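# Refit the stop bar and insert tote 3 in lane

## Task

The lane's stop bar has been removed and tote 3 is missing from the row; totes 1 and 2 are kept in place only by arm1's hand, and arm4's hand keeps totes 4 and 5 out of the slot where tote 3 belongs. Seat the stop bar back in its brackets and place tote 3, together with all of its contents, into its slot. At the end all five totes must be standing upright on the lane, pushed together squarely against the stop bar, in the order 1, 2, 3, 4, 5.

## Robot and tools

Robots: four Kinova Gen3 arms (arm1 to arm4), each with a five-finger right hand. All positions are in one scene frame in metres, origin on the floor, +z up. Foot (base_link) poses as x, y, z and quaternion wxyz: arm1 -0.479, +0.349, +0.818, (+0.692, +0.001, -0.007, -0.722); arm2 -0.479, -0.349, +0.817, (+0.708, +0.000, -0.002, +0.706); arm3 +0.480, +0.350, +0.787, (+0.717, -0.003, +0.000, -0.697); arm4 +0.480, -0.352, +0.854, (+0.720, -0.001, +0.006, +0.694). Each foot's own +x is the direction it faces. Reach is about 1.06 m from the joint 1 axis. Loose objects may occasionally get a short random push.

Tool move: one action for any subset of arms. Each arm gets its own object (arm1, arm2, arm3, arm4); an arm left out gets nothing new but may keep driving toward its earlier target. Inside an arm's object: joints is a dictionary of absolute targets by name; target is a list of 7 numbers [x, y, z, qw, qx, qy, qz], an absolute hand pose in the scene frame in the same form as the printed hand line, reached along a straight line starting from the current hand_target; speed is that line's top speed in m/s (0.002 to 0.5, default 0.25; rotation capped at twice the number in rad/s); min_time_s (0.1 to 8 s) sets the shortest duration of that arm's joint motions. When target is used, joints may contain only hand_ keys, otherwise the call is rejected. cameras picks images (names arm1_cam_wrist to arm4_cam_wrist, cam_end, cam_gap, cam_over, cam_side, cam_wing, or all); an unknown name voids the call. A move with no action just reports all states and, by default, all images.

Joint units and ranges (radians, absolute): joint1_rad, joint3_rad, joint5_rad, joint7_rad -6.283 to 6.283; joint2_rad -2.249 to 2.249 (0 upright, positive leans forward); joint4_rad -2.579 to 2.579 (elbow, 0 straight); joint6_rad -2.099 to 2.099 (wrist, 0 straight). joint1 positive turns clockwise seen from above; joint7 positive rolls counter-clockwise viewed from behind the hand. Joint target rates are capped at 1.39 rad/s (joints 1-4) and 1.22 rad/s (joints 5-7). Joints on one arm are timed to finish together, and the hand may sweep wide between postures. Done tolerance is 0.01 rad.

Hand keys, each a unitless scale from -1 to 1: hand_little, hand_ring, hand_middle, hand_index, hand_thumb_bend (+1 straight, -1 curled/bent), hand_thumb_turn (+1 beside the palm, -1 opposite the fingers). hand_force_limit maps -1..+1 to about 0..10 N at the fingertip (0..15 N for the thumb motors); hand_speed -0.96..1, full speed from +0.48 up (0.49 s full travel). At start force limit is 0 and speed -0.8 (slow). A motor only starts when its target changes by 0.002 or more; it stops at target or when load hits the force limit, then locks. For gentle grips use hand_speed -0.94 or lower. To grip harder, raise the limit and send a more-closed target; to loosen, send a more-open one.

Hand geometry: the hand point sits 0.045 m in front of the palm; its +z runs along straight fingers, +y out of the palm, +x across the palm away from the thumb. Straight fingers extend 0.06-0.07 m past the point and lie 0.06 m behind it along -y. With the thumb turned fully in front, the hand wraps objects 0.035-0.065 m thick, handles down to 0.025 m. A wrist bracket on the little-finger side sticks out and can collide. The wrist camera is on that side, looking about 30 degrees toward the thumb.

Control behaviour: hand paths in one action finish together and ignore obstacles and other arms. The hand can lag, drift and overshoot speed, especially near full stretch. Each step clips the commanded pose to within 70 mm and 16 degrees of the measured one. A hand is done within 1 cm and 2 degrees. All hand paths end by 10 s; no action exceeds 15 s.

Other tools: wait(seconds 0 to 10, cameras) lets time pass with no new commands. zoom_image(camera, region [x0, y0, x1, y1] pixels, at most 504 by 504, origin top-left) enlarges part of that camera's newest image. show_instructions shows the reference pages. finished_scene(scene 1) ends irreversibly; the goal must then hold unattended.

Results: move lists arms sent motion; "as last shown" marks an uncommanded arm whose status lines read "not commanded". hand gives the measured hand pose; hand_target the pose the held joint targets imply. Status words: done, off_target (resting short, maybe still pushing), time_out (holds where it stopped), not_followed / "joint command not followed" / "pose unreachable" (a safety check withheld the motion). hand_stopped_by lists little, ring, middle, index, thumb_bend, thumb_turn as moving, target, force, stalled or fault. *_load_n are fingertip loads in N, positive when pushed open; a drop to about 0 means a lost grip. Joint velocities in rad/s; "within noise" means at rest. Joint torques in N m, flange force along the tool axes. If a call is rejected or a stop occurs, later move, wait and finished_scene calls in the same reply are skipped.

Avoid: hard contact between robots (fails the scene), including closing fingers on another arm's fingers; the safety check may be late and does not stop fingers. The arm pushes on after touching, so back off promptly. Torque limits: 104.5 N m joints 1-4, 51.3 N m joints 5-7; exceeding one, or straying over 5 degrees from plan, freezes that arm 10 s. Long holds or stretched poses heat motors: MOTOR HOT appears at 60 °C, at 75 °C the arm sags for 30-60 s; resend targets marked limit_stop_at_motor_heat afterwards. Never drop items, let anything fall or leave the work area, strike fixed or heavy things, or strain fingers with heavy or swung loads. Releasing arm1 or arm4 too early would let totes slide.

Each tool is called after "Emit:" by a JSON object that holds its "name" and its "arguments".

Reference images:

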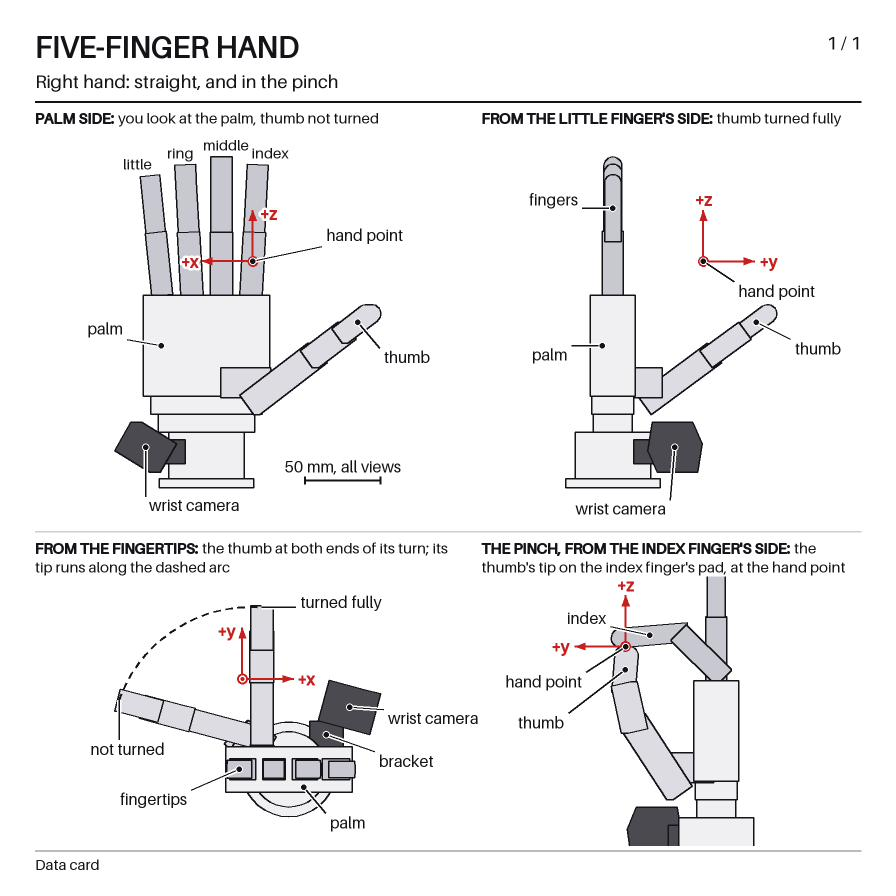

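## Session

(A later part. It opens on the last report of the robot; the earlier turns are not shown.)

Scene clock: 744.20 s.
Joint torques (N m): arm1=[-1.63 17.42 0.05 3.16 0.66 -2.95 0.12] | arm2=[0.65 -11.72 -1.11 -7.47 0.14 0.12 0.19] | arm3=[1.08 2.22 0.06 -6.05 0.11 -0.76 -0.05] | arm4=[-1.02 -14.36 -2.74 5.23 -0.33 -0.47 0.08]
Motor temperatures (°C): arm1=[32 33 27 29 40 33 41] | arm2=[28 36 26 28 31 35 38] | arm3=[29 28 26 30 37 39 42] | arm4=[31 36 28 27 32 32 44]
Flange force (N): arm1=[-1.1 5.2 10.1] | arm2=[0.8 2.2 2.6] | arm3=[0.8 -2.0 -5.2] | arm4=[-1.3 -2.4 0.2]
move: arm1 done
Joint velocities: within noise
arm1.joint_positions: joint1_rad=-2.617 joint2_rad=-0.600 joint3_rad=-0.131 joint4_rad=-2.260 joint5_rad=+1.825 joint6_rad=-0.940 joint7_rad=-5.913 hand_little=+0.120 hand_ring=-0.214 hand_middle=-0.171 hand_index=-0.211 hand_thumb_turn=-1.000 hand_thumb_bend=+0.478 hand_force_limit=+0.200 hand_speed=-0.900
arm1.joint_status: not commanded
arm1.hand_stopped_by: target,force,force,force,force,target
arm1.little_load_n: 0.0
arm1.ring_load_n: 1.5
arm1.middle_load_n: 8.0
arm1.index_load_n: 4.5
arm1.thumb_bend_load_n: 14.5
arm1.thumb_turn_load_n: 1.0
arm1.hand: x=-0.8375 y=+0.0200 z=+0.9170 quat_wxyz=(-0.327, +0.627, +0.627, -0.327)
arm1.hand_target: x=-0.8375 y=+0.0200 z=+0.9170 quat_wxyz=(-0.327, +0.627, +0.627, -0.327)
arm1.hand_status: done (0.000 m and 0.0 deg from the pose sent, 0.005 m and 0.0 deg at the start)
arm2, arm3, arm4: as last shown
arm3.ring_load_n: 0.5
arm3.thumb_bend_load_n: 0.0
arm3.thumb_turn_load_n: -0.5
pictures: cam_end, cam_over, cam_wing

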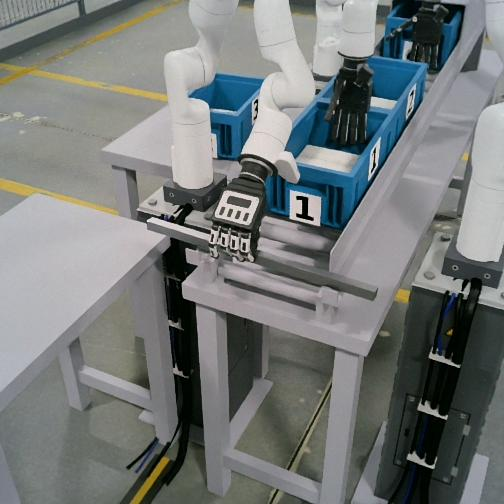

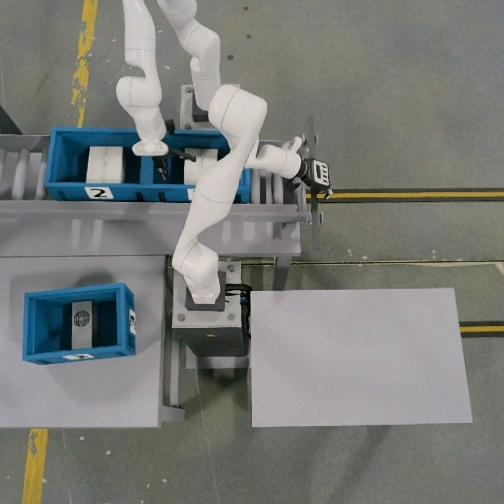

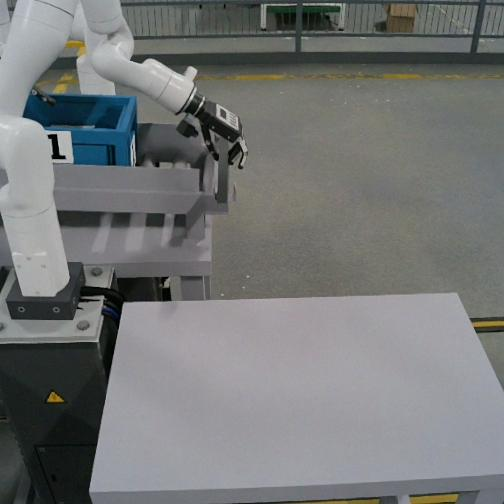

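Emit:
{"name": "move", "arguments": {"arm1": {"target": [-0.8385, 0.02, 0.913, 0.3265, -0.6272, -0.6272, 0.3265], "speed": 0.02}}}

Emit:
{"name": "move", "arguments": {"arm1": {"target": [-0.8385, 0.02, 0.910, 0.3265, -0.6272, -0.6272, 0.3265], "speed": 0.02}, "cameras": ["cam_wing", "cam_over", "cam_end"]}}

Emit:
{"name": "zoom_image", "arguments": {"camera": "cam_over", "region": [280, 180, 350, 250]}}

Emit:
{"name": "zoom_image", "arguments": {"camera": "cam_over", "region": [280, 100, 350, 170]}}

Scene clock: 749.57 s.
Joint torques (N m): arm1=[-1.67 17.58 0.06 2.99 0.65 -3.02 0.03] | arm2=[0.71 -11.76 -1.09 -7.47 0.09 0.12 0.15] | arm3=[1 2.14 0.04 -6.16 0.09 -0.76 -0.13] | arm4=[-0.94 -14.37 -2.68 5.16 -0.36 -0.43 0.09]
Motor temperatures (°C): arm1=[32 33 27 29 40 33 41] | arm2=[28 36 26 28 31 35 38] | arm3=[29 28 26 30 37 39 42] | arm4=[31 36 28 27 32 32 44]
Flange force (N): arm1=[-1.6 4.8 10.2] | arm2=[0.7 2.3 2.7] | arm3=[0.6 -2.2 -4.8] | arm4=[-1.5 -2.0 0.1]
move: arm1 done
Joint velocities: within noise
arm1.joint_positions: joint1_rad=-2.615 joint2_rad=-0.612 joint3_rad=-0.129 joint4_rad=-2.261 joint5_rad=+1.837 joint6_rad=-0.943 joint7_rad=-5.928 hand_little=+0.120 hand_ring=-0.214 hand_middle=-0.171 hand_index=-0.211 hand_thumb_turn=-1.000 hand_thumb_bend=+0.478 hand_force_limit=+0.200 hand_speed=-0.900
arm1.joint_status: not commanded
arm1.hand_stopped_by: target,force,force,force,force,target
arm1.little_load_n: 0.0
arm1.ring_load_n: 1.5
arm1.middle_load_n: 8.5
arm1.index_load_n: 5.0
arm1.thumb_bend_load_n: 14.5
arm1.thumb_turn_load_n: 1.0
arm1.hand: x=-0.8385 y=+0.0200 z=+0.9130 quat_wxyz=(-0.327, +0.627, +0.627, -0.327)
arm1.hand_target: x=-0.8385 y=+0.0200 z=+0.9130 quat_wxyz=(-0.327, +0.627, +0.627, -0.327)
arm1.hand_status: done (0.000 m and 0.0 deg from the pose sent, 0.004 m and 0.0 deg at the start)
arm2, arm3, arm4: as last shown
arm3.ring_load_n: 0.0
arm3.middle_load_n: -0.5
arm3.thumb_turn_load_n: 0.0
arm4.thumb_turn_load_n: 0.0
pictures: none

Scene clock: 750.53 s.
Joint torques (N m): arm1=[-1.67 17.59 0.12 2.97 0.63 -3.08 0.1] | arm2=[0.7 -11.69 -1.13 -7.48 0.12 0.14 0.17] | arm3=[1.04 2.19 0.14 -6.12 0.11 -0.79 -0.08] | arm4=[-1.01 -14.37 -2.7 5.15 -0.34 -0.43 0.14]
Motor temperatures (°C): arm1=[32 33 27 29 40 33 41] | arm2=[28 36 26 28 31 35 38] | arm3=[29 28 26 30 37 39 42] | arm4=[31 36 28 27 32 32 44]
Flange force (N): arm1=[-1.1 5.0 10.1] | arm2=[0.9 2.3 2.7] | arm3=[0.9 -1.8 -5.0] | arm4=[-1.5 -2.1 0.1]
move: arm1 done
Joint velocities: within noise
arm1.joint_positions: joint1_rad=-2.615 joint2_rad=-0.621 joint3_rad=-0.129 joint4_rad=-2.262 joint5_rad=+1.845 joint6_rad=-0.946 joint7_rad=-5.940 hand_little=+0.120 hand_ring=-0.214 hand_middle=-0.171 hand_index=-0.211 hand_thumb_turn=-1.000 hand_thumb_bend=+0.478 hand_force_limit=+0.200 hand_speed=-0.900
arm1.joint_status: not commanded
arm1.hand_stopped_by: target,force,force,force,force,target
arm1.little_load_n: 0.0
arm1.ring_load_n: 1.5
arm1.middle_load_n: 8.5
arm1.index_load_n: 5.0
arm1.thumb_bend_load_n: 14.5
arm1.thumb_turn_load_n: 1.5
arm1.hand: x=-0.8385 y=+0.0200 z=+0.9100 quat_wxyz=(-0.327, +0.627, +0.627, -0.326)
arm1.hand_target: x=-0.8385 y=+0.0200 z=+0.9100 quat_wxyz=(-0.327, +0.627, +0.627, -0.326)
arm1.hand_status: done (0.000 m and 0.0 deg from the pose sent, 0.003 m and 0.0 deg at the start)
arm2: as last shown
arm3.joint_positions: joint1_rad=-0.639 joint2_rad=-0.464 joint3_rad=-0.112 joint4_rad=+1.532 joint5_rad=+0.015 joint6_rad=+1.939 joint7_rad=-2.029 hand_little=+1.000 hand_ring=+1.000 hand_middle=+1.000 hand_index=+1.000 hand_thumb_turn=+1.000 hand_thumb_bend=+1.000 hand_force_limit=+0.000 hand_speed=-0.800
arm3.joint_status: not commanded
arm3.hand_stopped_by: target,target,target,target,target,target
arm3.little_load_n: 0.0
arm3.ring_load_n: 0.0
arm3.middle_load_n: 0.0
arm3.index_load_n: 0.0
arm3.thumb_bend_load_n: 0.0
arm3.thumb_turn_load_n: 0.0
arm3.hand: x=+0.6252 y=+0.2346 z=+1.2855 quat_wxyz=(-0.059, -0.589, -0.804, +0.045)
arm3.hand_target: x=+0.6252 y=+0.2346 z=+1.2855 quat_wxyz=(-0.059, -0.589, -0.804, +0.045)
arm3.hand_status: not commanded
arm4.joint_positions: joint1_rad=+0.012 joint2_rad=+0.642 joint3_rad=+2.089 joint4_rad=-1.891 joint5_rad=+0.676 joint6_rad=-1.014 joint7_rad=+0.266 hand_little=+1.000 hand_ring=+1.000 hand_middle=+1.000 hand_index=+1.000 hand_thumb_turn=+1.000 hand_thumb_bend=+1.000 hand_force_limit=+0.000 hand_speed=-0.800
arm4.joint_status: not commanded
arm4.hand_stopped_by: target,target,target,target,target,target
arm4.little_load_n: 0.0
arm4.ring_load_n: 0.0
arm4.middle_load_n: 0.0
arm4.index_load_n: 0.0
arm4.thumb_bend_load_n: 0.0
arm4.thumb_turn_load_n: 0.0
arm4.hand: x=+0.1852 y=-0.0026 z=+0.9913 quat_wxyz=(+0.001, -0.707, +0.707, +0.000)
arm4.hand_target: x=+0.1852 y=-0.0026 z=+0.9913 quat_wxyz=(+0.001, -0.707, +0.707, +0.000)
arm4.hand_status: not commanded
pictures: cam_end, cam_over, cam_wing

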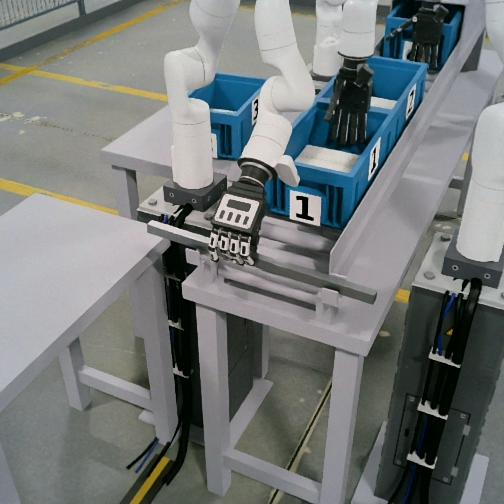

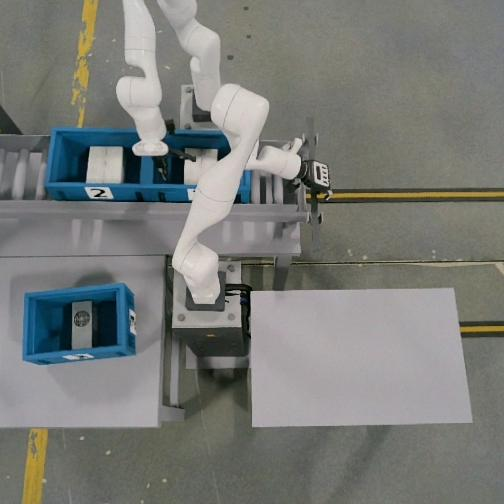

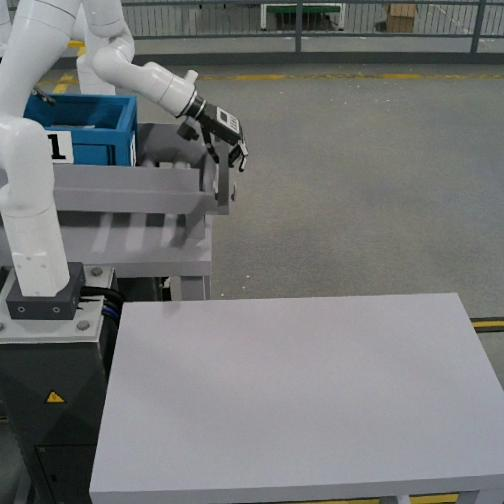

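Scaled by 7.200.

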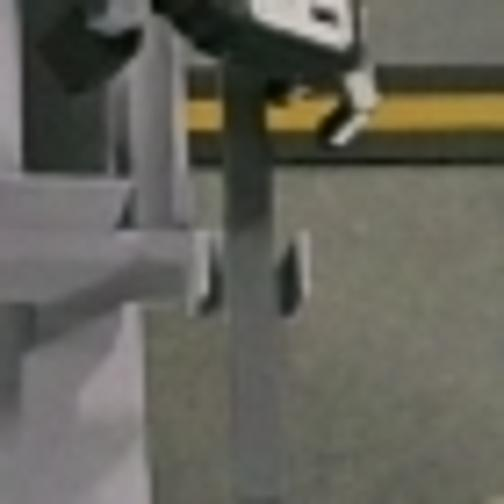

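Scaled by 7.200.

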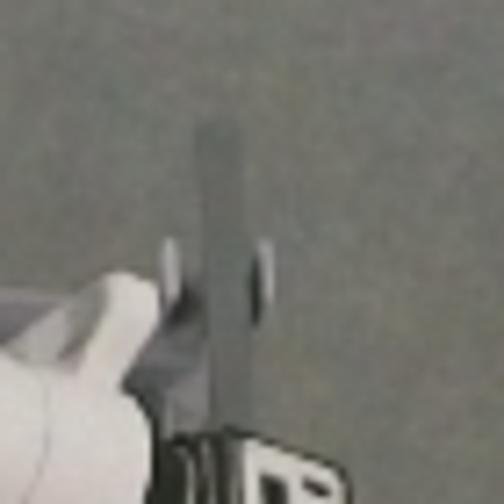

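Emit:
{"name": "move", "arguments": {"arm1": {"target": [-0.8385, 0.02, 0.907, 0.3265, -0.6272, -0.6272, 0.3265], "speed": 0.02}}}

Emit:
{"name": "move", "arguments": {"arm1": {"target": [-0.8385, 0.02, 0.904, 0.3265, -0.6272, -0.6272, 0.3265], "speed": 0.02}}}

Scene clock: 755.37 s.
Joint torques (N m): arm1=[-1.63 17.5 0.19 2.9 0.53 -3.07 0.08] | arm2=[0.67 -11.76 -1.13 -7.44 0.17 0.11 0.14] | arm3=[1.08 2.15 0.13 -6.15 0.05 -0.76 -0.1] | arm4=[-0.95 -14.36 -2.69 5.17 -0.31 -0.41 0.02]
Motor temperatures (°C): arm1=[32 33 27 29 40 33 41] | arm2=[28 36 26 28 31 35 38] | arm3=[29 28 26 30 37 39 42] | arm4=[31 36 28 27 32 32 44]
Flange force (N): arm1=[-0.8 4.8 9.9] | arm2=[0.7 2.1 2.5] | arm3=[0.7 -1.9 -4.9] | arm4=[-1.6 -2.2 -0.1]
move: arm1 done
Joint velocities: within noise
arm1.joint_positions: joint1_rad=-2.616 joint2_rad=-0.630 joint3_rad=-0.128 joint4_rad=-2.263 joint5_rad=+1.853 joint6_rad=-0.949 joint7_rad=-5.951 hand_little=+0.120 hand_ring=-0.214 hand_middle=-0.171 hand_index=-0.211 hand_thumb_turn=-1.000 hand_thumb_bend=+0.478 hand_force_limit=+0.200 hand_speed=-0.900
arm1.joint_status: not commanded
arm1.hand_stopped_by: target,force,force,force,force,target
arm1.little_load_n: 0.0
arm1.ring_load_n: 1.5
arm1.middle_load_n: 8.0
arm1.index_load_n: 5.0
arm1.thumb_bend_load_n: 14.0
arm1.thumb_turn_load_n: 1.0
arm1.hand: x=-0.8385 y=+0.0200 z=+0.9070 quat_wxyz=(-0.327, +0.627, +0.627, -0.327)
arm1.hand_target: x=-0.8385 y=+0.0200 z=+0.9070 quat_wxyz=(-0.327, +0.627, +0.627, -0.327)
arm1.hand_status: done (0.000 m and 0.0 deg from the pose sent, 0.003 m and 0.0 deg at the start)
arm2, arm3, arm4: as last shown
arm3.thumb_bend_load_n: -0.5
pictures: none

Scene clock: 756.33 s.
Joint torques (N m): arm1=[-1.82 17.77 0.14 2.87 0.54 -3.08 0.1] | arm2=[0.66 -11.75 -1.16 -7.48 0.16 0.13 0.17] | arm3=[1.03 2.18 0.11 -6.17 0.12 -0.77 -0.11] | arm4=[-1.04 -14.38 -2.76 5.18 -0.34 -0.44 0.09]
Motor temperatures (°C): arm1=[32 33 27 29 40 33 41] | arm2=[28 36 26 28 31 35 38] | arm3=[29 28 26 30 37 39 42] | arm4=[31 36 28 27 32 32 44]
Flange force (N): arm1=[-0.6 5.2 10.6] | arm2=[0.8 2.2 2.7] | arm3=[0.9 -2.0 -4.8] | arm4=[-1.5 -2.3 0.2]
move: arm1 done
Joint velocities: within noise
arm1.joint_positions: joint1_rad=-2.616 joint2_rad=-0.639 joint3_rad=-0.128 joint4_rad=-2.264 joint5_rad=+1.860 joint6_rad=-0.953 joint7_rad=-5.963 hand_little=+0.120 hand_ring=-0.214 hand_middle=-0.171 hand_index=-0.211 hand_thumb_turn=-1.000 hand_thumb_bend=+0.478 hand_force_limit=+0.200 hand_speed=-0.900
arm1.joint_status: not commanded
arm1.hand_stopped_by: target,force,force,force,force,target
arm1.little_load_n: 0.0
arm1.ring_load_n: 1.0
arm1.middle_load_n: 8.5
arm1.index_load_n: 5.0
arm1.thumb_bend_load_n: 14.5
arm1.thumb_turn_load_n: 1.5
arm1.hand: x=-0.8385 y=+0.0200 z=+0.9040 quat_wxyz=(-0.327, +0.627, +0.627, -0.327)
arm1.hand_target: x=-0.8385 y=+0.0200 z=+0.9040 quat_wxyz=(-0.327, +0.627, +0.627, -0.327)
arm1.hand_status: done (0.000 m and 0.0 deg from the pose sent, 0.003 m and 0.0 deg at the start)
arm2, arm3, arm4: as last shown
arm3.thumb_bend_load_n: 0.0
pictures: none

Emit:
{"name": "move", "arguments": {"arm1": {"target": [-0.8385, 0.02, 0.901, 0.3265, -0.6272, -0.6272, 0.3265], "speed": 0.02}}}

Emit:
{"name": "move", "arguments": {"arm1": {"target": [-0.8385, 0.02, 0.898, 0.3265, -0.6272, -0.6272, 0.3265], "speed": 0.02}, "cameras": ["cam_wing", "cam_over", "cam_end"]}}

Emit:
{"name": "zoom_image", "arguments": {"camera": "cam_end", "region": [140, 200, 400, 340]}}

Emit:
{"name": "zoom_image", "arguments": {"camera": "cam_wing", "region": [180, 130, 260, 230]}}

Scene clock: 760.33 s.
Joint torques (N m): arm1=[-1.72 17.69 0.14 2.67 0.53 -3.12 0.09] | arm2=[0.67 -11.7 -1.11 -7.48 0.13 0.08 0.18] | arm3=[0.97 2.14 0.17 -6.15 0.05 -0.75 -0.07] | arm4=[-1.02 -14.37 -2.74 5.21 -0.38 -0.42 0.05]
Motor temperatures (°C): arm1=[32 33 27 29 40 33 41] | arm2=[28 36 26 28 31 35 38] | arm3=[29 28 26 30 37 39 42] | arm4=[31 36 28 27 32 32 44]
Flange force (N): arm1=[-0.9 4.8 10.2] | arm2=[0.8 2.3 2.5] | arm3=[0.8 -1.7 -4.9] | arm4=[-1.6 -2.4 0.1]
move: arm1 done
Joint velocities: within noise
arm1.joint_positions: joint1_rad=-2.616 joint2_rad=-0.648 joint3_rad=-0.127 joint4_rad=-2.265 joint5_rad=+1.868 joint6_rad=-0.956 joint7_rad=-5.975 hand_little=+0.120 hand_ring=-0.214 hand_middle=-0.171 hand_index=-0.211 hand_thumb_turn=-1.000 hand_thumb_bend=+0.478 hand_force_limit=+0.200 hand_speed=-0.900
arm1.joint_status: not commanded
arm1.hand_stopped_by: target,force,force,force,force,target
arm1.little_load_n: 0.0
arm1.ring_load_n: 1.0
arm1.middle_load_n: 8.0
arm1.index_load_n: 5.0
arm1.thumb_bend_load_n: 14.5
arm1.thumb_turn_load_n: 1.5
arm1.hand: x=-0.8385 y=+0.0200 z=+0.9010 quat_wxyz=(-0.327, +0.627, +0.627, -0.327)
arm1.hand_target: x=-0.8385 y=+0.0200 z=+0.9010 quat_wxyz=(-0.327, +0.627, +0.627, -0.327)
arm1.hand_status: done (0.000 m and 0.0 deg from the pose sent, 0.003 m and 0.0 deg at the start)
arm2, arm3, arm4: as last shown
pictures: none

Scene clock: 761.30 s.
Joint torques (N m): arm1=[-1.71 17.67 0.19 2.54 0.39 -3.11 0.07] | arm2=[0.73 -11.72 -1.11 -7.46 0.13 0.09 0.17] | arm3=[0.95 2.18 0.06 -6.16 0.08 -0.72 -0.11] | arm4=[-0.98 -14.41 -2.68 5.22 -0.35 -0.45 0.05]
Motor temperatures (°C): arm1=[32 33 27 29 40 33 41] | arm2=[28 36 26 28 31 35 38] | arm3=[29 28 26 30 37 39 42] | arm4=[31 36 28 27 32 32 44]
Flange force (N): arm1=[-0.7 4.7 10.3] | arm2=[0.7 2.3 2.6] | arm3=[0.7 -2.1 -4.6] | arm4=[-1.5 -2.3 0.1]
move: arm1 done
Joint velocities: within noise
arm1.joint_positions: joint1_rad=-2.617 joint2_rad=-0.657 joint3_rad=-0.127 joint4_rad=-2.266 joint5_rad=+1.875 joint6_rad=-0.959 joint7_rad=-5.986 hand_little=+0.120 hand_ring=-0.214 hand_middle=-0.171 hand_index=-0.211 hand_thumb_turn=-1.000 hand_thumb_bend=+0.478 hand_force_limit=+0.200 hand_speed=-0.900
arm1.joint_status: not commanded
arm1.hand_stopped_by: target,force,force,force,force,target
arm1.little_load_n: 0.0
arm1.ring_load_n: 1.5
arm1.middle_load_n: 8.0
arm1.index_load_n: 5.0
arm1.thumb_bend_load_n: 14.5
arm1.thumb_turn_load_n: 1.0
arm1.hand: x=-0.8385 y=+0.0200 z=+0.8980 quat_wxyz=(-0.326, +0.627, +0.627, -0.327)
arm1.hand_target: x=-0.8385 y=+0.0200 z=+0.8980 quat_wxyz=(-0.326, +0.627, +0.627, -0.327)
arm1.hand_status: done (0.000 m and 0.0 deg from the pose sent, 0.003 m and 0.0 deg at the start)
arm2, arm3, arm4: as last shown
arm2.little_load_n: -0.5
pictures: cam_end, cam_over, cam_wing

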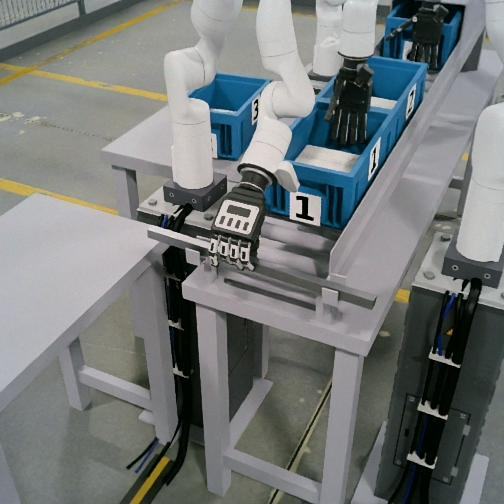

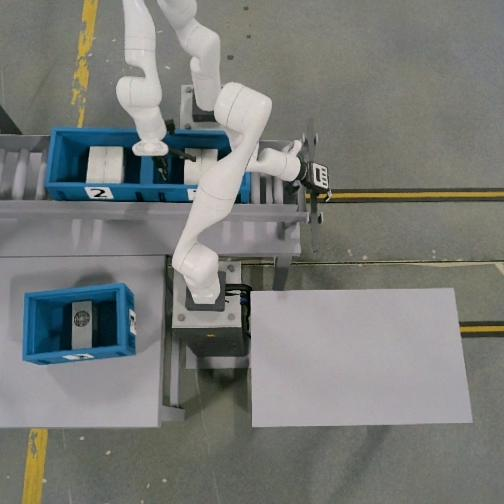

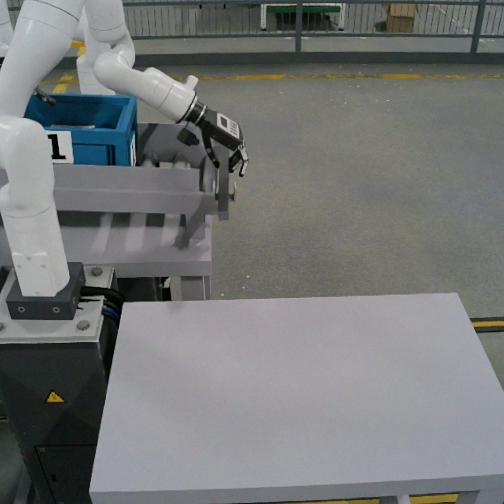

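Scaled by 1.938.

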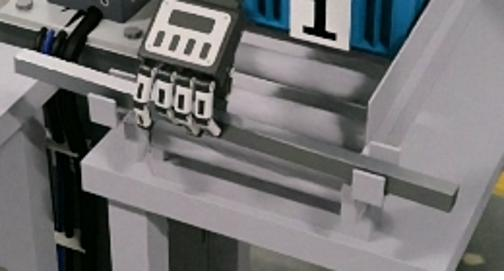

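Scaled by 5.040.

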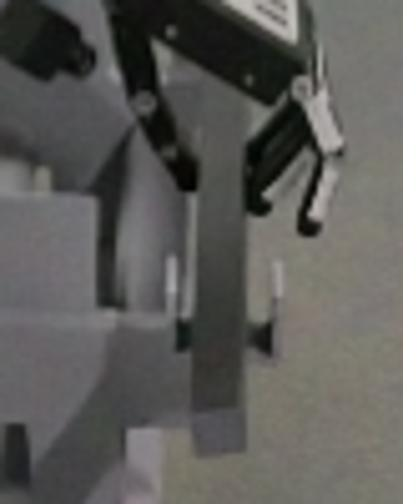

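Emit:
{"name": "move", "arguments": {"arm1": {"target": [-0.8395, 0.02, 0.895, 0.3265, -0.6272, -0.6272, 0.3265], "speed": 0.02}}}

Emit:
{"name": "move", "arguments": {"arm1": {"target": [-0.8395, 0.02, 0.8925, 0.3265, -0.6272, -0.6272, 0.3265], "speed": 0.02}}}

Scene clock: 764.63 s.
Joint torques (N m): arm1=[-1.66 17.9 0.08 2.5 0.48 -3.15 0.09] | arm2=[0.7 -11.77 -1.13 -7.45 0.11 0.14 0.16] | arm3=[0.94 2.26 0.06 -6.03 0.06 -0.79 -0.11] | arm4=[-1.04 -14.45 -2.62 5.21 -0.34 -0.44 0.08]
Motor temperatures (°C): arm1=[32 33 27 29 40 33 41] | arm2=[28 36 26 28 31 35 38] | arm3=[29 28 26 30 37 39 42] | arm4=[31 36 28 27 32 32 44]
Flange force (N): arm1=[-1.0 5.1 10.3] | arm2=[0.6 2.2 2.7] | arm3=[0.8 -2.2 -5.3] | arm4=[-1.5 -2.4 0.1]
move: arm1 done
Joint velocities: within noise
arm1.joint_positions: joint1_rad=-2.615 joint2_rad=-0.666 joint3_rad=-0.126 joint4_rad=-2.266 joint5_rad=+1.885 joint6_rad=-0.961 joint7_rad=-5.996 hand_little=+0.120 hand_ring=-0.214 hand_middle=-0.171 hand_index=-0.211 hand_thumb_turn=-1.000 hand_thumb_bend=+0.478 hand_force_limit=+0.200 hand_speed=-0.900
arm1.joint_status: not commanded
arm1.hand_stopped_by: target,force,force,force,force,target
arm1.little_load_n: 0.0
arm1.ring_load_n: 1.5
arm1.middle_load_n: 8.0
arm1.index_load_n: 5.0
arm1.thumb_bend_load_n: 14.5
arm1.thumb_turn_load_n: 1.5
arm1.hand: x=-0.8395 y=+0.0200 z=+0.8950 quat_wxyz=(-0.327, +0.627, +0.627, -0.327)
arm1.hand_target: x=-0.8395 y=+0.0200 z=+0.8950 quat_wxyz=(-0.327, +0.627, +0.627, -0.327)
arm1.hand_status: done (0.000 m and 0.0 deg from the pose sent, 0.003 m and 0.0 deg at the start)
arm2.joint_positions: joint1_rad=+0.638 joint2_rad=+0.299 joint3_rad=-0.476 joint4_rad=+1.901 joint5_rad=+0.160 joint6_rad=+0.982 joint7_rad=-1.478 hand_little=+1.000 hand_ring=+1.000 hand_middle=+1.000 hand_index=+1.000 hand_thumb_turn=-1.000 hand_thumb_bend=+1.000 hand_force_limit=+0.000 hand_speed=-0.800
arm2.joint_status: not commanded
arm2.hand_stopped_by: target,target,target,target,target,target
arm2.little_load_n: 0.0
arm2.ring_load_n: 0.0
arm2.middle_load_n: 0.0
arm2.index_load_n: 0.0
arm2.thumb_bend_load_n: 0.0
arm2.thumb_turn_load_n: 0.0
arm2.hand: x=-0.4200 y=+0.0300 z=+1.0060 quat_wxyz=(+0.000, +0.707, -0.707, +0.000)
arm2.hand_target: x=-0.4200 y=+0.0300 z=+1.0060 quat_wxyz=(+0.000, +0.707, -0.707, +0.000)
arm2.hand_status: not commanded
arm3, arm4: as last shown
pictures: none

Scene clock: 765.60 s.
Joint torques (N m): arm1=[-1.82 17.58 0.03 2.21 0.5 -2.94 0.27] | arm2=[0.68 -11.75 -1.15 -7.47 0.09 0.09 0.15] | arm3=[0.86 2.17 0.2 -6.16 0.15 -0.77 -0.1] | arm4=[-0.96 -14.42 -2.74 5.26 -0.35 -0.42 0.06]
Motor temperatures (°C): arm1=[32 33 27 29 40 33 41] | arm2=[28 36 26 28 31 35 38] | arm3=[29 28 26 30 37 39 42] | arm4=[31 36 28 27 32 32 44]
Flange force (N): arm1=[-0.7 4.8 10.1] | arm2=[0.7 2.1 2.6] | arm3=[1.0 -1.5 -4.9] | arm4=[-1.4 -2.2 0.3]
move: arm1 done
Joint velocities: within noise
arm1.joint_positions: joint1_rad=-2.615 joint2_rad=-0.674 joint3_rad=-0.125 joint4_rad=-2.266 joint5_rad=+1.891 joint6_rad=-0.964 joint7_rad=-6.006 hand_little=+0.120 hand_ring=-0.214 hand_middle=-0.171 hand_index=-0.211 hand_thumb_turn=-1.000 hand_thumb_bend=+0.478 hand_force_limit=+0.200 hand_speed=-0.900
arm1.joint_status: not commanded
arm1.hand_stopped_by: target,force,force,force,force,target
arm1.little_load_n: 0.0
arm1.ring_load_n: 2.0
arm1.middle_load_n: 8.5
arm1.index_load_n: 4.5
arm1.thumb_bend_load_n: 14.5
arm1.thumb_turn_load_n: 1.5
arm1.hand: x=-0.8395 y=+0.0200 z=+0.8925 quat_wxyz=(-0.327, +0.627, +0.627, -0.327)
arm1.hand_target: x=-0.8395 y=+0.0200 z=+0.8925 quat_wxyz=(-0.327, +0.627, +0.627, -0.327)
arm1.hand_status: done (0.000 m and 0.0 deg from the pose sent, 0.003 m and 0.0 deg at the start)
arm2, arm3, arm4: as last shown
pictures: none

Emit:
{"name": "move", "arguments": {"arm1": {"target": [-0.8395, 0.02, 0.891, 0.3265, -0.6272, -0.6272, 0.3265], "speed": 0.02}, "cameras": ["cam_wing", "cam_over", "cam_end"]}}

Emit:
{"name": "zoom_image", "arguments": {"camera": "cam_end", "region": [140, 200, 400, 340]}}

Emit:
{"name": "zoom_image", "arguments": {"camera": "cam_wing", "region": [180, 130, 260, 230]}}

Scene clock: 769.43 s.
Joint torques (N m): arm1=[-1.79 17.55 0.08 2.24 0.54 -3.02 0.2] | arm2=[0.67 -11.72 -1.06 -7.5 0.15 0.1 0.18] | arm3=[1.02 2.17 0.05 -6.15 0.09 -0.74 -0.11] | arm4=[-0.99 -14.42 -2.69 5.19 -0.31 -0.52 0.04]
Motor temperatures (°C): arm1=[32 33 27 29 40 33 41] | arm2=[28 36 26 28 31 35 38] | arm3=[29 28 26 30 37 39 42] | arm4=[31 36 28 27 32 32 44]
Flange force (N): arm1=[-0.8 4.4 9.6] | arm2=[0.9 2.3 2.6] | arm3=[0.7 -2.2 -4.8] | arm4=[-1.5 -2.3 0.2]
move: arm1 done
Joint velocities: within noise
arm1.joint_positions: joint1_rad=-2.615 joint2_rad=-0.678 joint3_rad=-0.125 joint4_rad=-2.267 joint5_rad=+1.895 joint6_rad=-0.966 joint7_rad=-6.011 hand_little=+0.120 hand_ring=-0.214 hand_middle=-0.171 hand_index=-0.211 hand_thumb_turn=-1.000 hand_thumb_bend=+0.478 hand_force_limit=+0.200 hand_speed=-0.900
arm1.joint_status: not commanded
arm1.hand_stopped_by: target,force,force,force,force,target
arm1.little_load_n: 0.0
arm1.ring_load_n: 2.0
arm1.middle_load_n: 8.0
arm1.index_load_n: 5.0
arm1.thumb_bend_load_n: 14.0
arm1.thumb_turn_load_n: 1.5
arm1.hand: x=-0.8395 y=+0.0200 z=+0.8910 quat_wxyz=(-0.327, +0.627, +0.627, -0.327)
arm1.hand_target: x=-0.8395 y=+0.0200 z=+0.8910 quat_wxyz=(-0.327, +0.627, +0.627, -0.327)
arm1.hand_status: done (0.000 m and 0.0 deg from the pose sent, 0.002 m and 0.0 deg at the start)
arm2, arm3, arm4: as last shown
arm3.ring_load_n: -0.5
pictures: cam_end, cam_over, cam_wing

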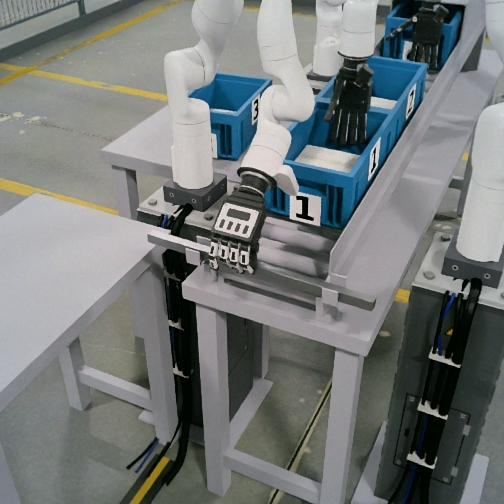

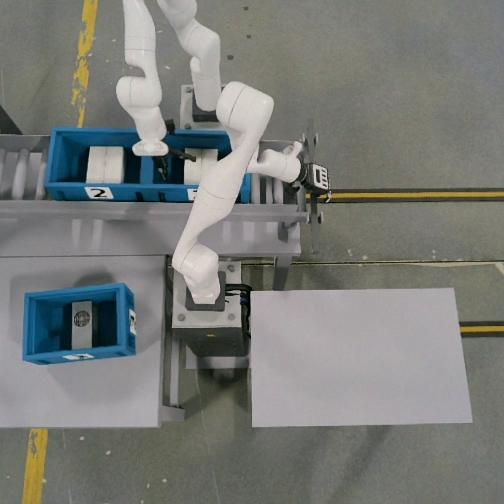

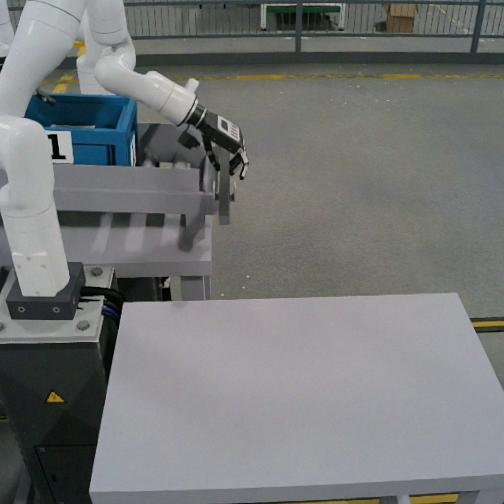

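Scaled by 1.938.

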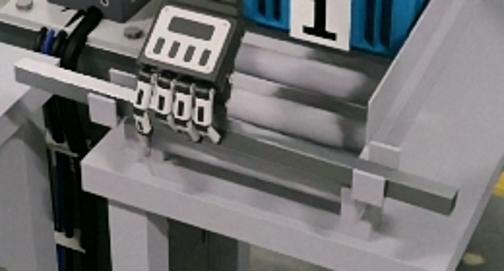

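Scaled by 5.040.

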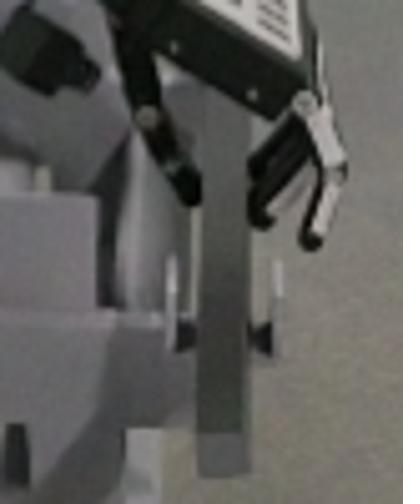

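Emit:
{"name": "move", "arguments": {"arm1": {"target": [-0.8395, 0.02, 0.889, 0.3265, -0.6272, -0.6272, 0.3265], "speed": 0.02}}}

Emit:
{"name": "move", "arguments": {"arm1": {"target": [-0.8395, 0.02, 0.887, 0.3265, -0.6272, -0.6272, 0.3265], "speed": 0.02}}}

Scene clock: 772.80 s.
Joint torques (N m): arm1=[-1.54 14 -0.35 1.6 0.39 -1.57 0.2] | arm2=[0.67 -11.72 -1.11 -7.47 0.13 0.13 0.16] | arm3=[1.01 2.14 0.14 -6.2 0.11 -0.73 -0.09] | arm4=[-1.02 -14.43 -2.72 5.14 -0.34 -0.46 0.07]
Motor temperatures (°C): arm1=[32 33 27 29 40 33 41] | arm2=[28 36 26 28 31 35 38] | arm3=[29 28 26 30 37 39 42] | arm4=[31 36 28 27 32 32 44]
Flange force (N): arm1=[0.2 -2.0 3.2] | arm2=[0.8 2.2 2.6] | arm3=[0.8 -1.8 -4.6] | arm4=[-1.7 -2.2 0.1]
move: arm1 done
Joint velocities: within noise
arm1.joint_positions: joint1_rad=-2.615 joint2_rad=-0.684 joint3_rad=-0.125 joint4_rad=-2.267 joint5_rad=+1.899 joint6_rad=-0.968 joint7_rad=-6.019 hand_little=+0.120 hand_ring=-0.214 hand_middle=-0.171 hand_index=-0.211 hand_thumb_turn=-1.000 hand_thumb_bend=+0.478 hand_force_limit=+0.200 hand_speed=-0.900
arm1.joint_status: not commanded
arm1.hand_stopped_by: target,force,force,force,force,target
arm1.little_load_n: 0.0
arm1.ring_load_n: 2.5
arm1.middle_load_n: 8.0
arm1.index_load_n: 5.5
arm1.thumb_bend_load_n: 13.0
arm1.thumb_turn_load_n: 1.5
arm1.hand: x=-0.8395 y=+0.0200 z=+0.8890 quat_wxyz=(-0.327, +0.627, +0.627, -0.326)
arm1.hand_target: x=-0.8395 y=+0.0200 z=+0.8890 quat_wxyz=(-0.327, +0.627, +0.627, -0.326)
arm1.hand_status: done (0.000 m and 0.0 deg from the pose sent, 0.002 m and 0.0 deg at the start)
arm2: as last shown
arm3.joint_positions: joint1_rad=-0.639 joint2_rad=-0.464 joint3_rad=-0.112 joint4_rad=+1.532 joint5_rad=+0.015 joint6_rad=+1.939 joint7_rad=-2.029 hand_little=+1.000 hand_ring=+1.000 hand_middle=+1.000 hand_index=+1.000 hand_thumb_turn=+1.000 hand_thumb_bend=+1.000 hand_force_limit=+0.000 hand_speed=-0.800
arm3.joint_status: not commanded
arm3.hand_stopped_by: target,target,target,target,target,target
arm3.little_load_n: 0.0
arm3.ring_load_n: 0.0
arm3.middle_load_n: 0.0
arm3.index_load_n: 0.0
arm3.thumb_bend_load_n: 0.0
arm3.thumb_turn_load_n: 0.0
arm3.hand: x=+0.6252 y=+0.2346 z=+1.2855 quat_wxyz=(-0.059, -0.589, -0.804, +0.045)
arm3.hand_target: x=+0.6252 y=+0.2346 z=+1.2855 quat_wxyz=(-0.059, -0.589, -0.804, +0.045)
arm3.hand_status: not commanded
arm4.joint_positions: joint1_rad=+0.012 joint2_rad=+0.642 joint3_rad=+2.089 joint4_rad=-1.891 joint5_rad=+0.676 joint6_rad=-1.014 joint7_rad=+0.266 hand_little=+1.000 hand_ring=+1.000 hand_middle=+1.000 hand_index=+1.000 hand_thumb_turn=+1.000 hand_thumb_bend=+1.000 hand_force_limit=+0.000 hand_speed=-0.800
arm4.joint_status: not commanded
arm4.hand_stopped_by: target,target,target,target,target,target
arm4.little_load_n: 0.0
arm4.ring_load_n: 0.0
arm4.middle_load_n: 0.0
arm4.index_load_n: 0.0
arm4.thumb_bend_load_n: 0.0
arm4.thumb_turn_load_n: 0.0
arm4.hand: x=+0.1852 y=-0.0026 z=+0.9913 quat_wxyz=(+0.001, -0.707, +0.707, +0.000)
arm4.hand_target: x=+0.1852 y=-0.0026 z=+0.9913 quat_wxyz=(+0.001, -0.707, +0.707, +0.000)
arm4.hand_status: not commanded
pictures: none

Scene clock: 773.77 s.
Joint torques (N m): arm1=[-3.28 11.12 -2.7 -0.97 -0.25 0.88 0.34] | arm2=[0.68 -11.74 -1.15 -7.48 0.15 0.09 0.2] | arm3=[1.06 2.19 0.1 -6.07 0.1 -0.73 -0.12] | arm4=[-0.98 -14.48 -2.68 5.23 -0.31 -0.46 0.09]
Motor temperatures (°C): arm1=[32 33 27 29 40 33 41] | arm2=[28 36 26 28 31 35 38] | arm3=[29 28 26 30 37 39 42] | arm4=[31 36 28 27 32 32 44]
Flange force (N): arm1=[0.2 -8.9 5.7] | arm2=[0.7 2.3 2.6] | arm3=[0.7 -2.1 -5.0] | arm4=[-1.5 -2.2 0.3]
move: arm1 done
Joint velocities: within noise
arm1.joint_positions: joint1_rad=-2.615 joint2_rad=-0.690 joint3_rad=-0.124 joint4_rad=-2.267 joint5_rad=+1.904 joint6_rad=-0.971 joint7_rad=-6.026 hand_little=+0.120 hand_ring=-0.214 hand_middle=-0.171 hand_index=-0.211 hand_thumb_turn=-1.000 hand_thumb_bend=+0.478 hand_force_limit=+0.200 hand_speed=-0.900
arm1.joint_status: not commanded
arm1.hand_stopped_by: target,force,force,force,force,target
arm1.little_load_n: 0.0
arm1.ring_load_n: 4.5
arm1.middle_load_n: 8.0
arm1.index_load_n: 7.5
arm1.thumb_bend_load_n: 12.5
arm1.thumb_turn_load_n: 1.0
arm1.hand: x=-0.8395 y=+0.0200 z=+0.8870 quat_wxyz=(-0.327, +0.627, +0.627, -0.327)
arm1.hand_target: x=-0.8395 y=+0.0200 z=+0.8870 quat_wxyz=(-0.327, +0.627, +0.627, -0.327)
arm1.hand_status: done (0.000 m and 0.0 deg from the pose sent, 0.002 m and 0.0 deg at the start)
arm2, arm3, arm4: as last shown
arm4.index_load_n: -0.5
arm4.thumb_bend_load_n: -0.5
pictures: none

Emit:
{"name": "move", "arguments": {"arm1": {"target": [-0.8395, 0.02, 0.8888, 0.3265, -0.6272, -0.6272, 0.3265], "speed": 0.02}, "cameras": ["cam_wing", "cam_over", "cam_end", "arm1_cam_wrist"]}}

Emit:
{"name": "zoom_image", "arguments": {"camera": "cam_end", "region": [200, 200, 400, 340]}}

Emit:
{"name": "zoom_image", "arguments": {"camera": "cam_wing", "region": [180, 130, 260, 230]}}

Emit:
{"name": "zoom_image", "arguments": {"camera": "cam_over", "region": [280, 100, 350, 170]}}

Emit:
{"name": "zoom_image", "arguments": {"camera": "arm1_cam_wrist", "region": [200, 100, 504, 404]}}

Scene clock: 779.30 s.
Joint torques (N m): arm1=[-1.65 17.75 0.13 2.1 0.43 -3.09 0.13] | arm2=[0.71 -11.74 -1.12 -7.49 0.11 0.11 0.15] | arm3=[0.99 2.22 0.12 -6.21 0.06 -0.78 -0.1] | arm4=[-1 -14.36 -2.7 5.2 -0.35 -0.42 0.02]
Motor temperatures (°C): arm1=[32 33 27 29 40 33 41] | arm2=[28 36 26 27 31 35 38] | arm3=[29 28 26 30 37 39 42] | arm4=[31 36 28 27 32 32 44]
Flange force (N): arm1=[-1.2 4.6 10.0] | arm2=[0.8 2.3 2.7] | arm3=[1.0 -2.0 -4.6] | arm4=[-1.6 -2.4 -0.1]
move: arm1 done
Joint velocities: within noise
arm1.joint_positions: joint1_rad=-2.615 joint2_rad=-0.685 joint3_rad=-0.125 joint4_rad=-2.267 joint5_rad=+1.900 joint6_rad=-0.968 joint7_rad=-6.019 hand_little=+0.120 hand_ring=-0.214 hand_middle=-0.171 hand_index=-0.211 hand_thumb_turn=-1.000 hand_thumb_bend=+0.478 hand_force_limit=+0.200 hand_speed=-0.900
arm1.joint_status: not commanded
arm1.hand_stopped_by: target,force,force,force,force,target
arm1.little_load_n: 0.0
arm1.ring_load_n: 2.0
arm1.middle_load_n: 6.0
arm1.index_load_n: 5.0
arm1.thumb_bend_load_n: 15.0
arm1.thumb_turn_load_n: 1.0
arm1.hand: x=-0.8395 y=+0.0200 z=+0.8888 quat_wxyz=(-0.327, +0.627, +0.627, -0.327)
arm1.hand_target: x=-0.8395 y=+0.0200 z=+0.8888 quat_wxyz=(-0.327, +0.627, +0.627, -0.327)
arm1.hand_status: done (0.000 m and 0.0 deg from the pose sent, 0.002 m and 0.0 deg at the start)
arm2, arm3, arm4: as last shown
arm3.middle_load_n: -0.5
arm4.index_load_n: 0.0
arm4.thumb_bend_load_n: 0.0
pictures: arm1_cam_wrist, cam_end, cam_over, cam_wing

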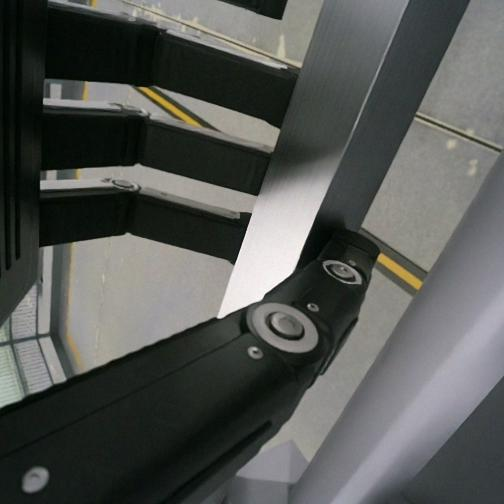

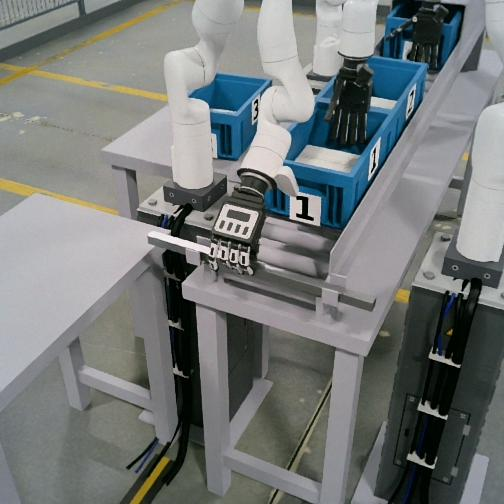

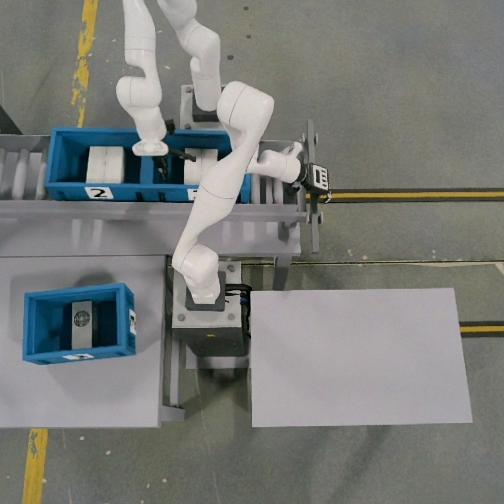

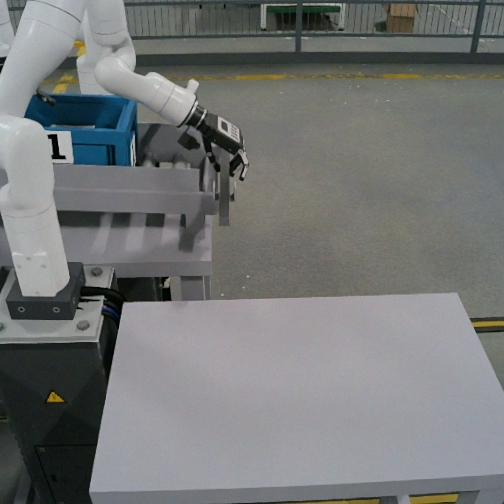

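Scaled by 2.520.

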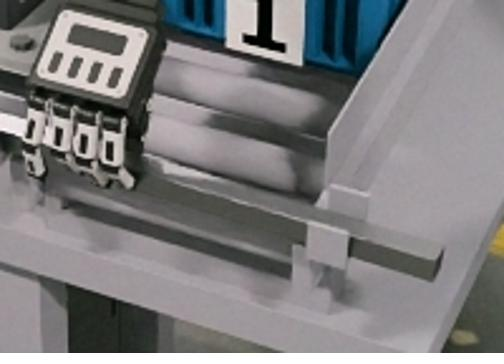

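Scaled by 5.040.

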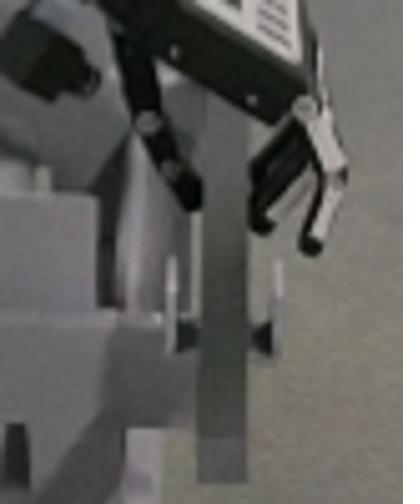

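Scaled by 7.200.

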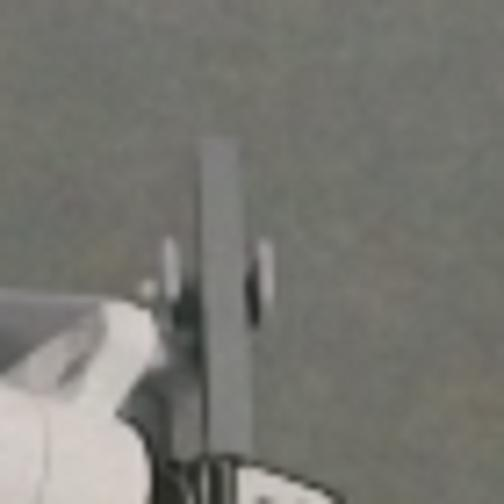

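Scaled by 1.658.

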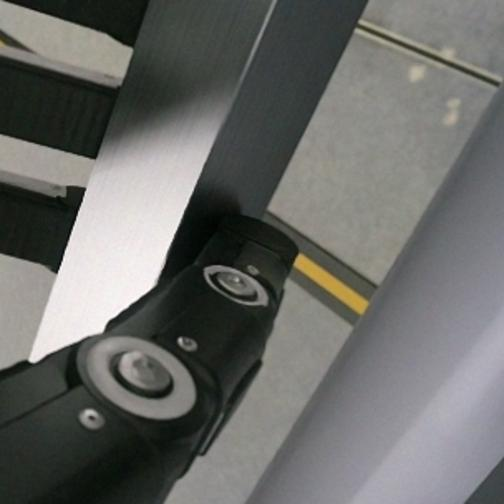

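Emit:
{"name": "move", "arguments": {"arm1": {"target": [-0.8395, 0.02, 0.8881, 0.3265, -0.6272, -0.6272, 0.3265], "speed": 0.01}}}

Emit:
{"name": "move", "arguments": {"arm1": {"joints": {"hand_thumb_bend": 0.56, "hand_ring": -0.1, "hand_index": -0.1, "hand_middle": -0.08, "hand_speed": -0.9}}, "cameras": ["cam_wing", "cam_end"]}}

Scene clock: 787.67 s.
Joint torques (N m): arm1=[-1.7 16.53 -0.19 2.04 0.37 -2.53 0.25] | arm2=[0.62 -11.73 -1.1 -7.44 0.12 0.08 0.18] | arm3=[0.91 2.18 0.05 -6.09 0.08 -0.77 -0.1] | arm4=[-0.91 -14.4 -2.71 5.17 -0.35 -0.47 0.07]
Motor temperatures (°C): arm1=[32 33 27 29 40 33 41] | arm2=[28 36 26 27 31 35 38] | arm3=[29 28 26 30 37 39 42] | arm4=[31 36 28 27 32 32 44]
Flange force (N): arm1=[0.2 2.9 8.1] | arm2=[0.8 2.1 2.4] | arm3=[0.7 -2.1 -5.1] | arm4=[-1.5 -2.0 0.3]
move: arm1 done
Joint velocities: within noise
arm1.joint_positions: joint1_rad=-2.615 joint2_rad=-0.687 joint3_rad=-0.125 joint4_rad=-2.267 joint5_rad=+1.901 joint6_rad=-0.969 joint7_rad=-6.022 hand_little=+0.120 hand_ring=-0.214 hand_middle=-0.171 hand_index=-0.211 hand_thumb_turn=-1.000 hand_thumb_bend=+0.478 hand_force_limit=+0.200 hand_speed=-0.900
arm1.joint_status: not commanded
arm1.hand_stopped_by: target,force,force,force,force,target
arm1.little_load_n: 0.0
arm1.ring_load_n: 2.5
arm1.middle_load_n: 6.0
arm1.index_load_n: 5.5
arm1.thumb_bend_load_n: 14.5
arm1.thumb_turn_load_n: 1.0
arm1.hand: x=-0.8395 y=+0.0200 z=+0.8881 quat_wxyz=(-0.327, +0.627, +0.627, -0.327)
arm1.hand_target: x=-0.8395 y=+0.0200 z=+0.8881 quat_wxyz=(-0.327, +0.627, +0.627, -0.327)
arm1.hand_status: done (0.000 m and 0.0 deg from the pose sent, 0.001 m and 0.0 deg at the start)
arm2, arm3, arm4: as last shown
arm3.middle_load_n: 0.0
pictures: none

Scene clock: 788.73 s.
Joint torques (N m): arm1=[-1.7 15.86 -0.21 1.4 0.22 -2.1 0.2] | arm2=[0.67 -11.73 -1.11 -7.48 0.14 0.1 0.2] | arm3=[1 2.17 0.14 -6.13 0.1 -0.75 -0.07] | arm4=[-1.03 -14.47 -2.75 5.16 -0.36 -0.45 0.08]
Motor temperatures (°C): arm1=[32 33 27 29 40 33 41] | arm2=[28 36 26 27 31 35 38] | arm3=[29 28 26 30 37 39 42] | arm4=[31 36 28 27 32 32 44]
Flange force (N): arm1=[-1.0 1.4 7.6] | arm2=[0.8 2.3 2.6] | arm3=[0.8 -1.7 -4.9] | arm4=[-1.7 -2.2 0.3]
move: arm1 done
Joint velocities: within noise
arm1.joint_positions: joint1_rad=-2.615 joint2_rad=-0.687 joint3_rad=-0.125 joint4_rad=-2.267 joint5_rad=+1.901 joint6_rad=-0.969 joint7_rad=-6.022 hand_little=+0.120 hand_ring=-0.100 hand_middle=-0.080 hand_index=-0.100 hand_thumb_turn=-1.000 hand_thumb_bend=+0.560 hand_force_limit=+0.200 hand_speed=-0.900
arm1.joint_status: all done
arm1.hand_stopped_by: target,target,target,target,target,target
arm1.little_load_n: 0.0
arm1.ring_load_n: 0.0
arm1.middle_load_n: 0.5
arm1.index_load_n: 0.0
arm1.thumb_bend_load_n: 0.0
arm1.thumb_turn_load_n: 0.0
arm1.hand: x=-0.8395 y=+0.0200 z=+0.8881 quat_wxyz=(-0.327, +0.627, +0.627, -0.326)
arm1.hand_target: x=-0.8395 y=+0.0200 z=+0.8881 quat_wxyz=(-0.326, +0.627, +0.627, -0.327)
arm1.hand_status: not commanded
arm2, arm3, arm4: as last shown
pictures: cam_end, cam_wing

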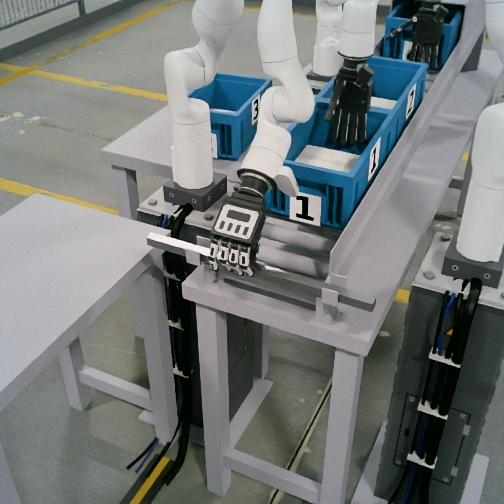

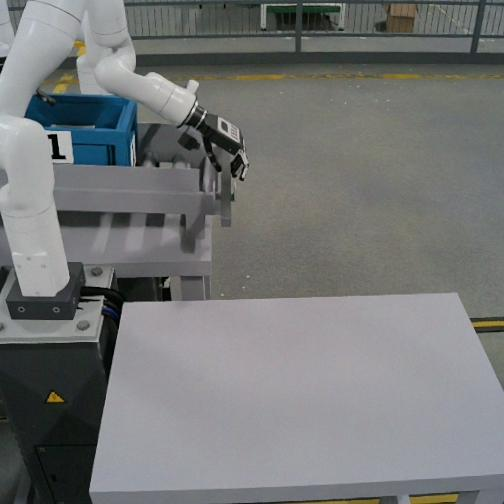

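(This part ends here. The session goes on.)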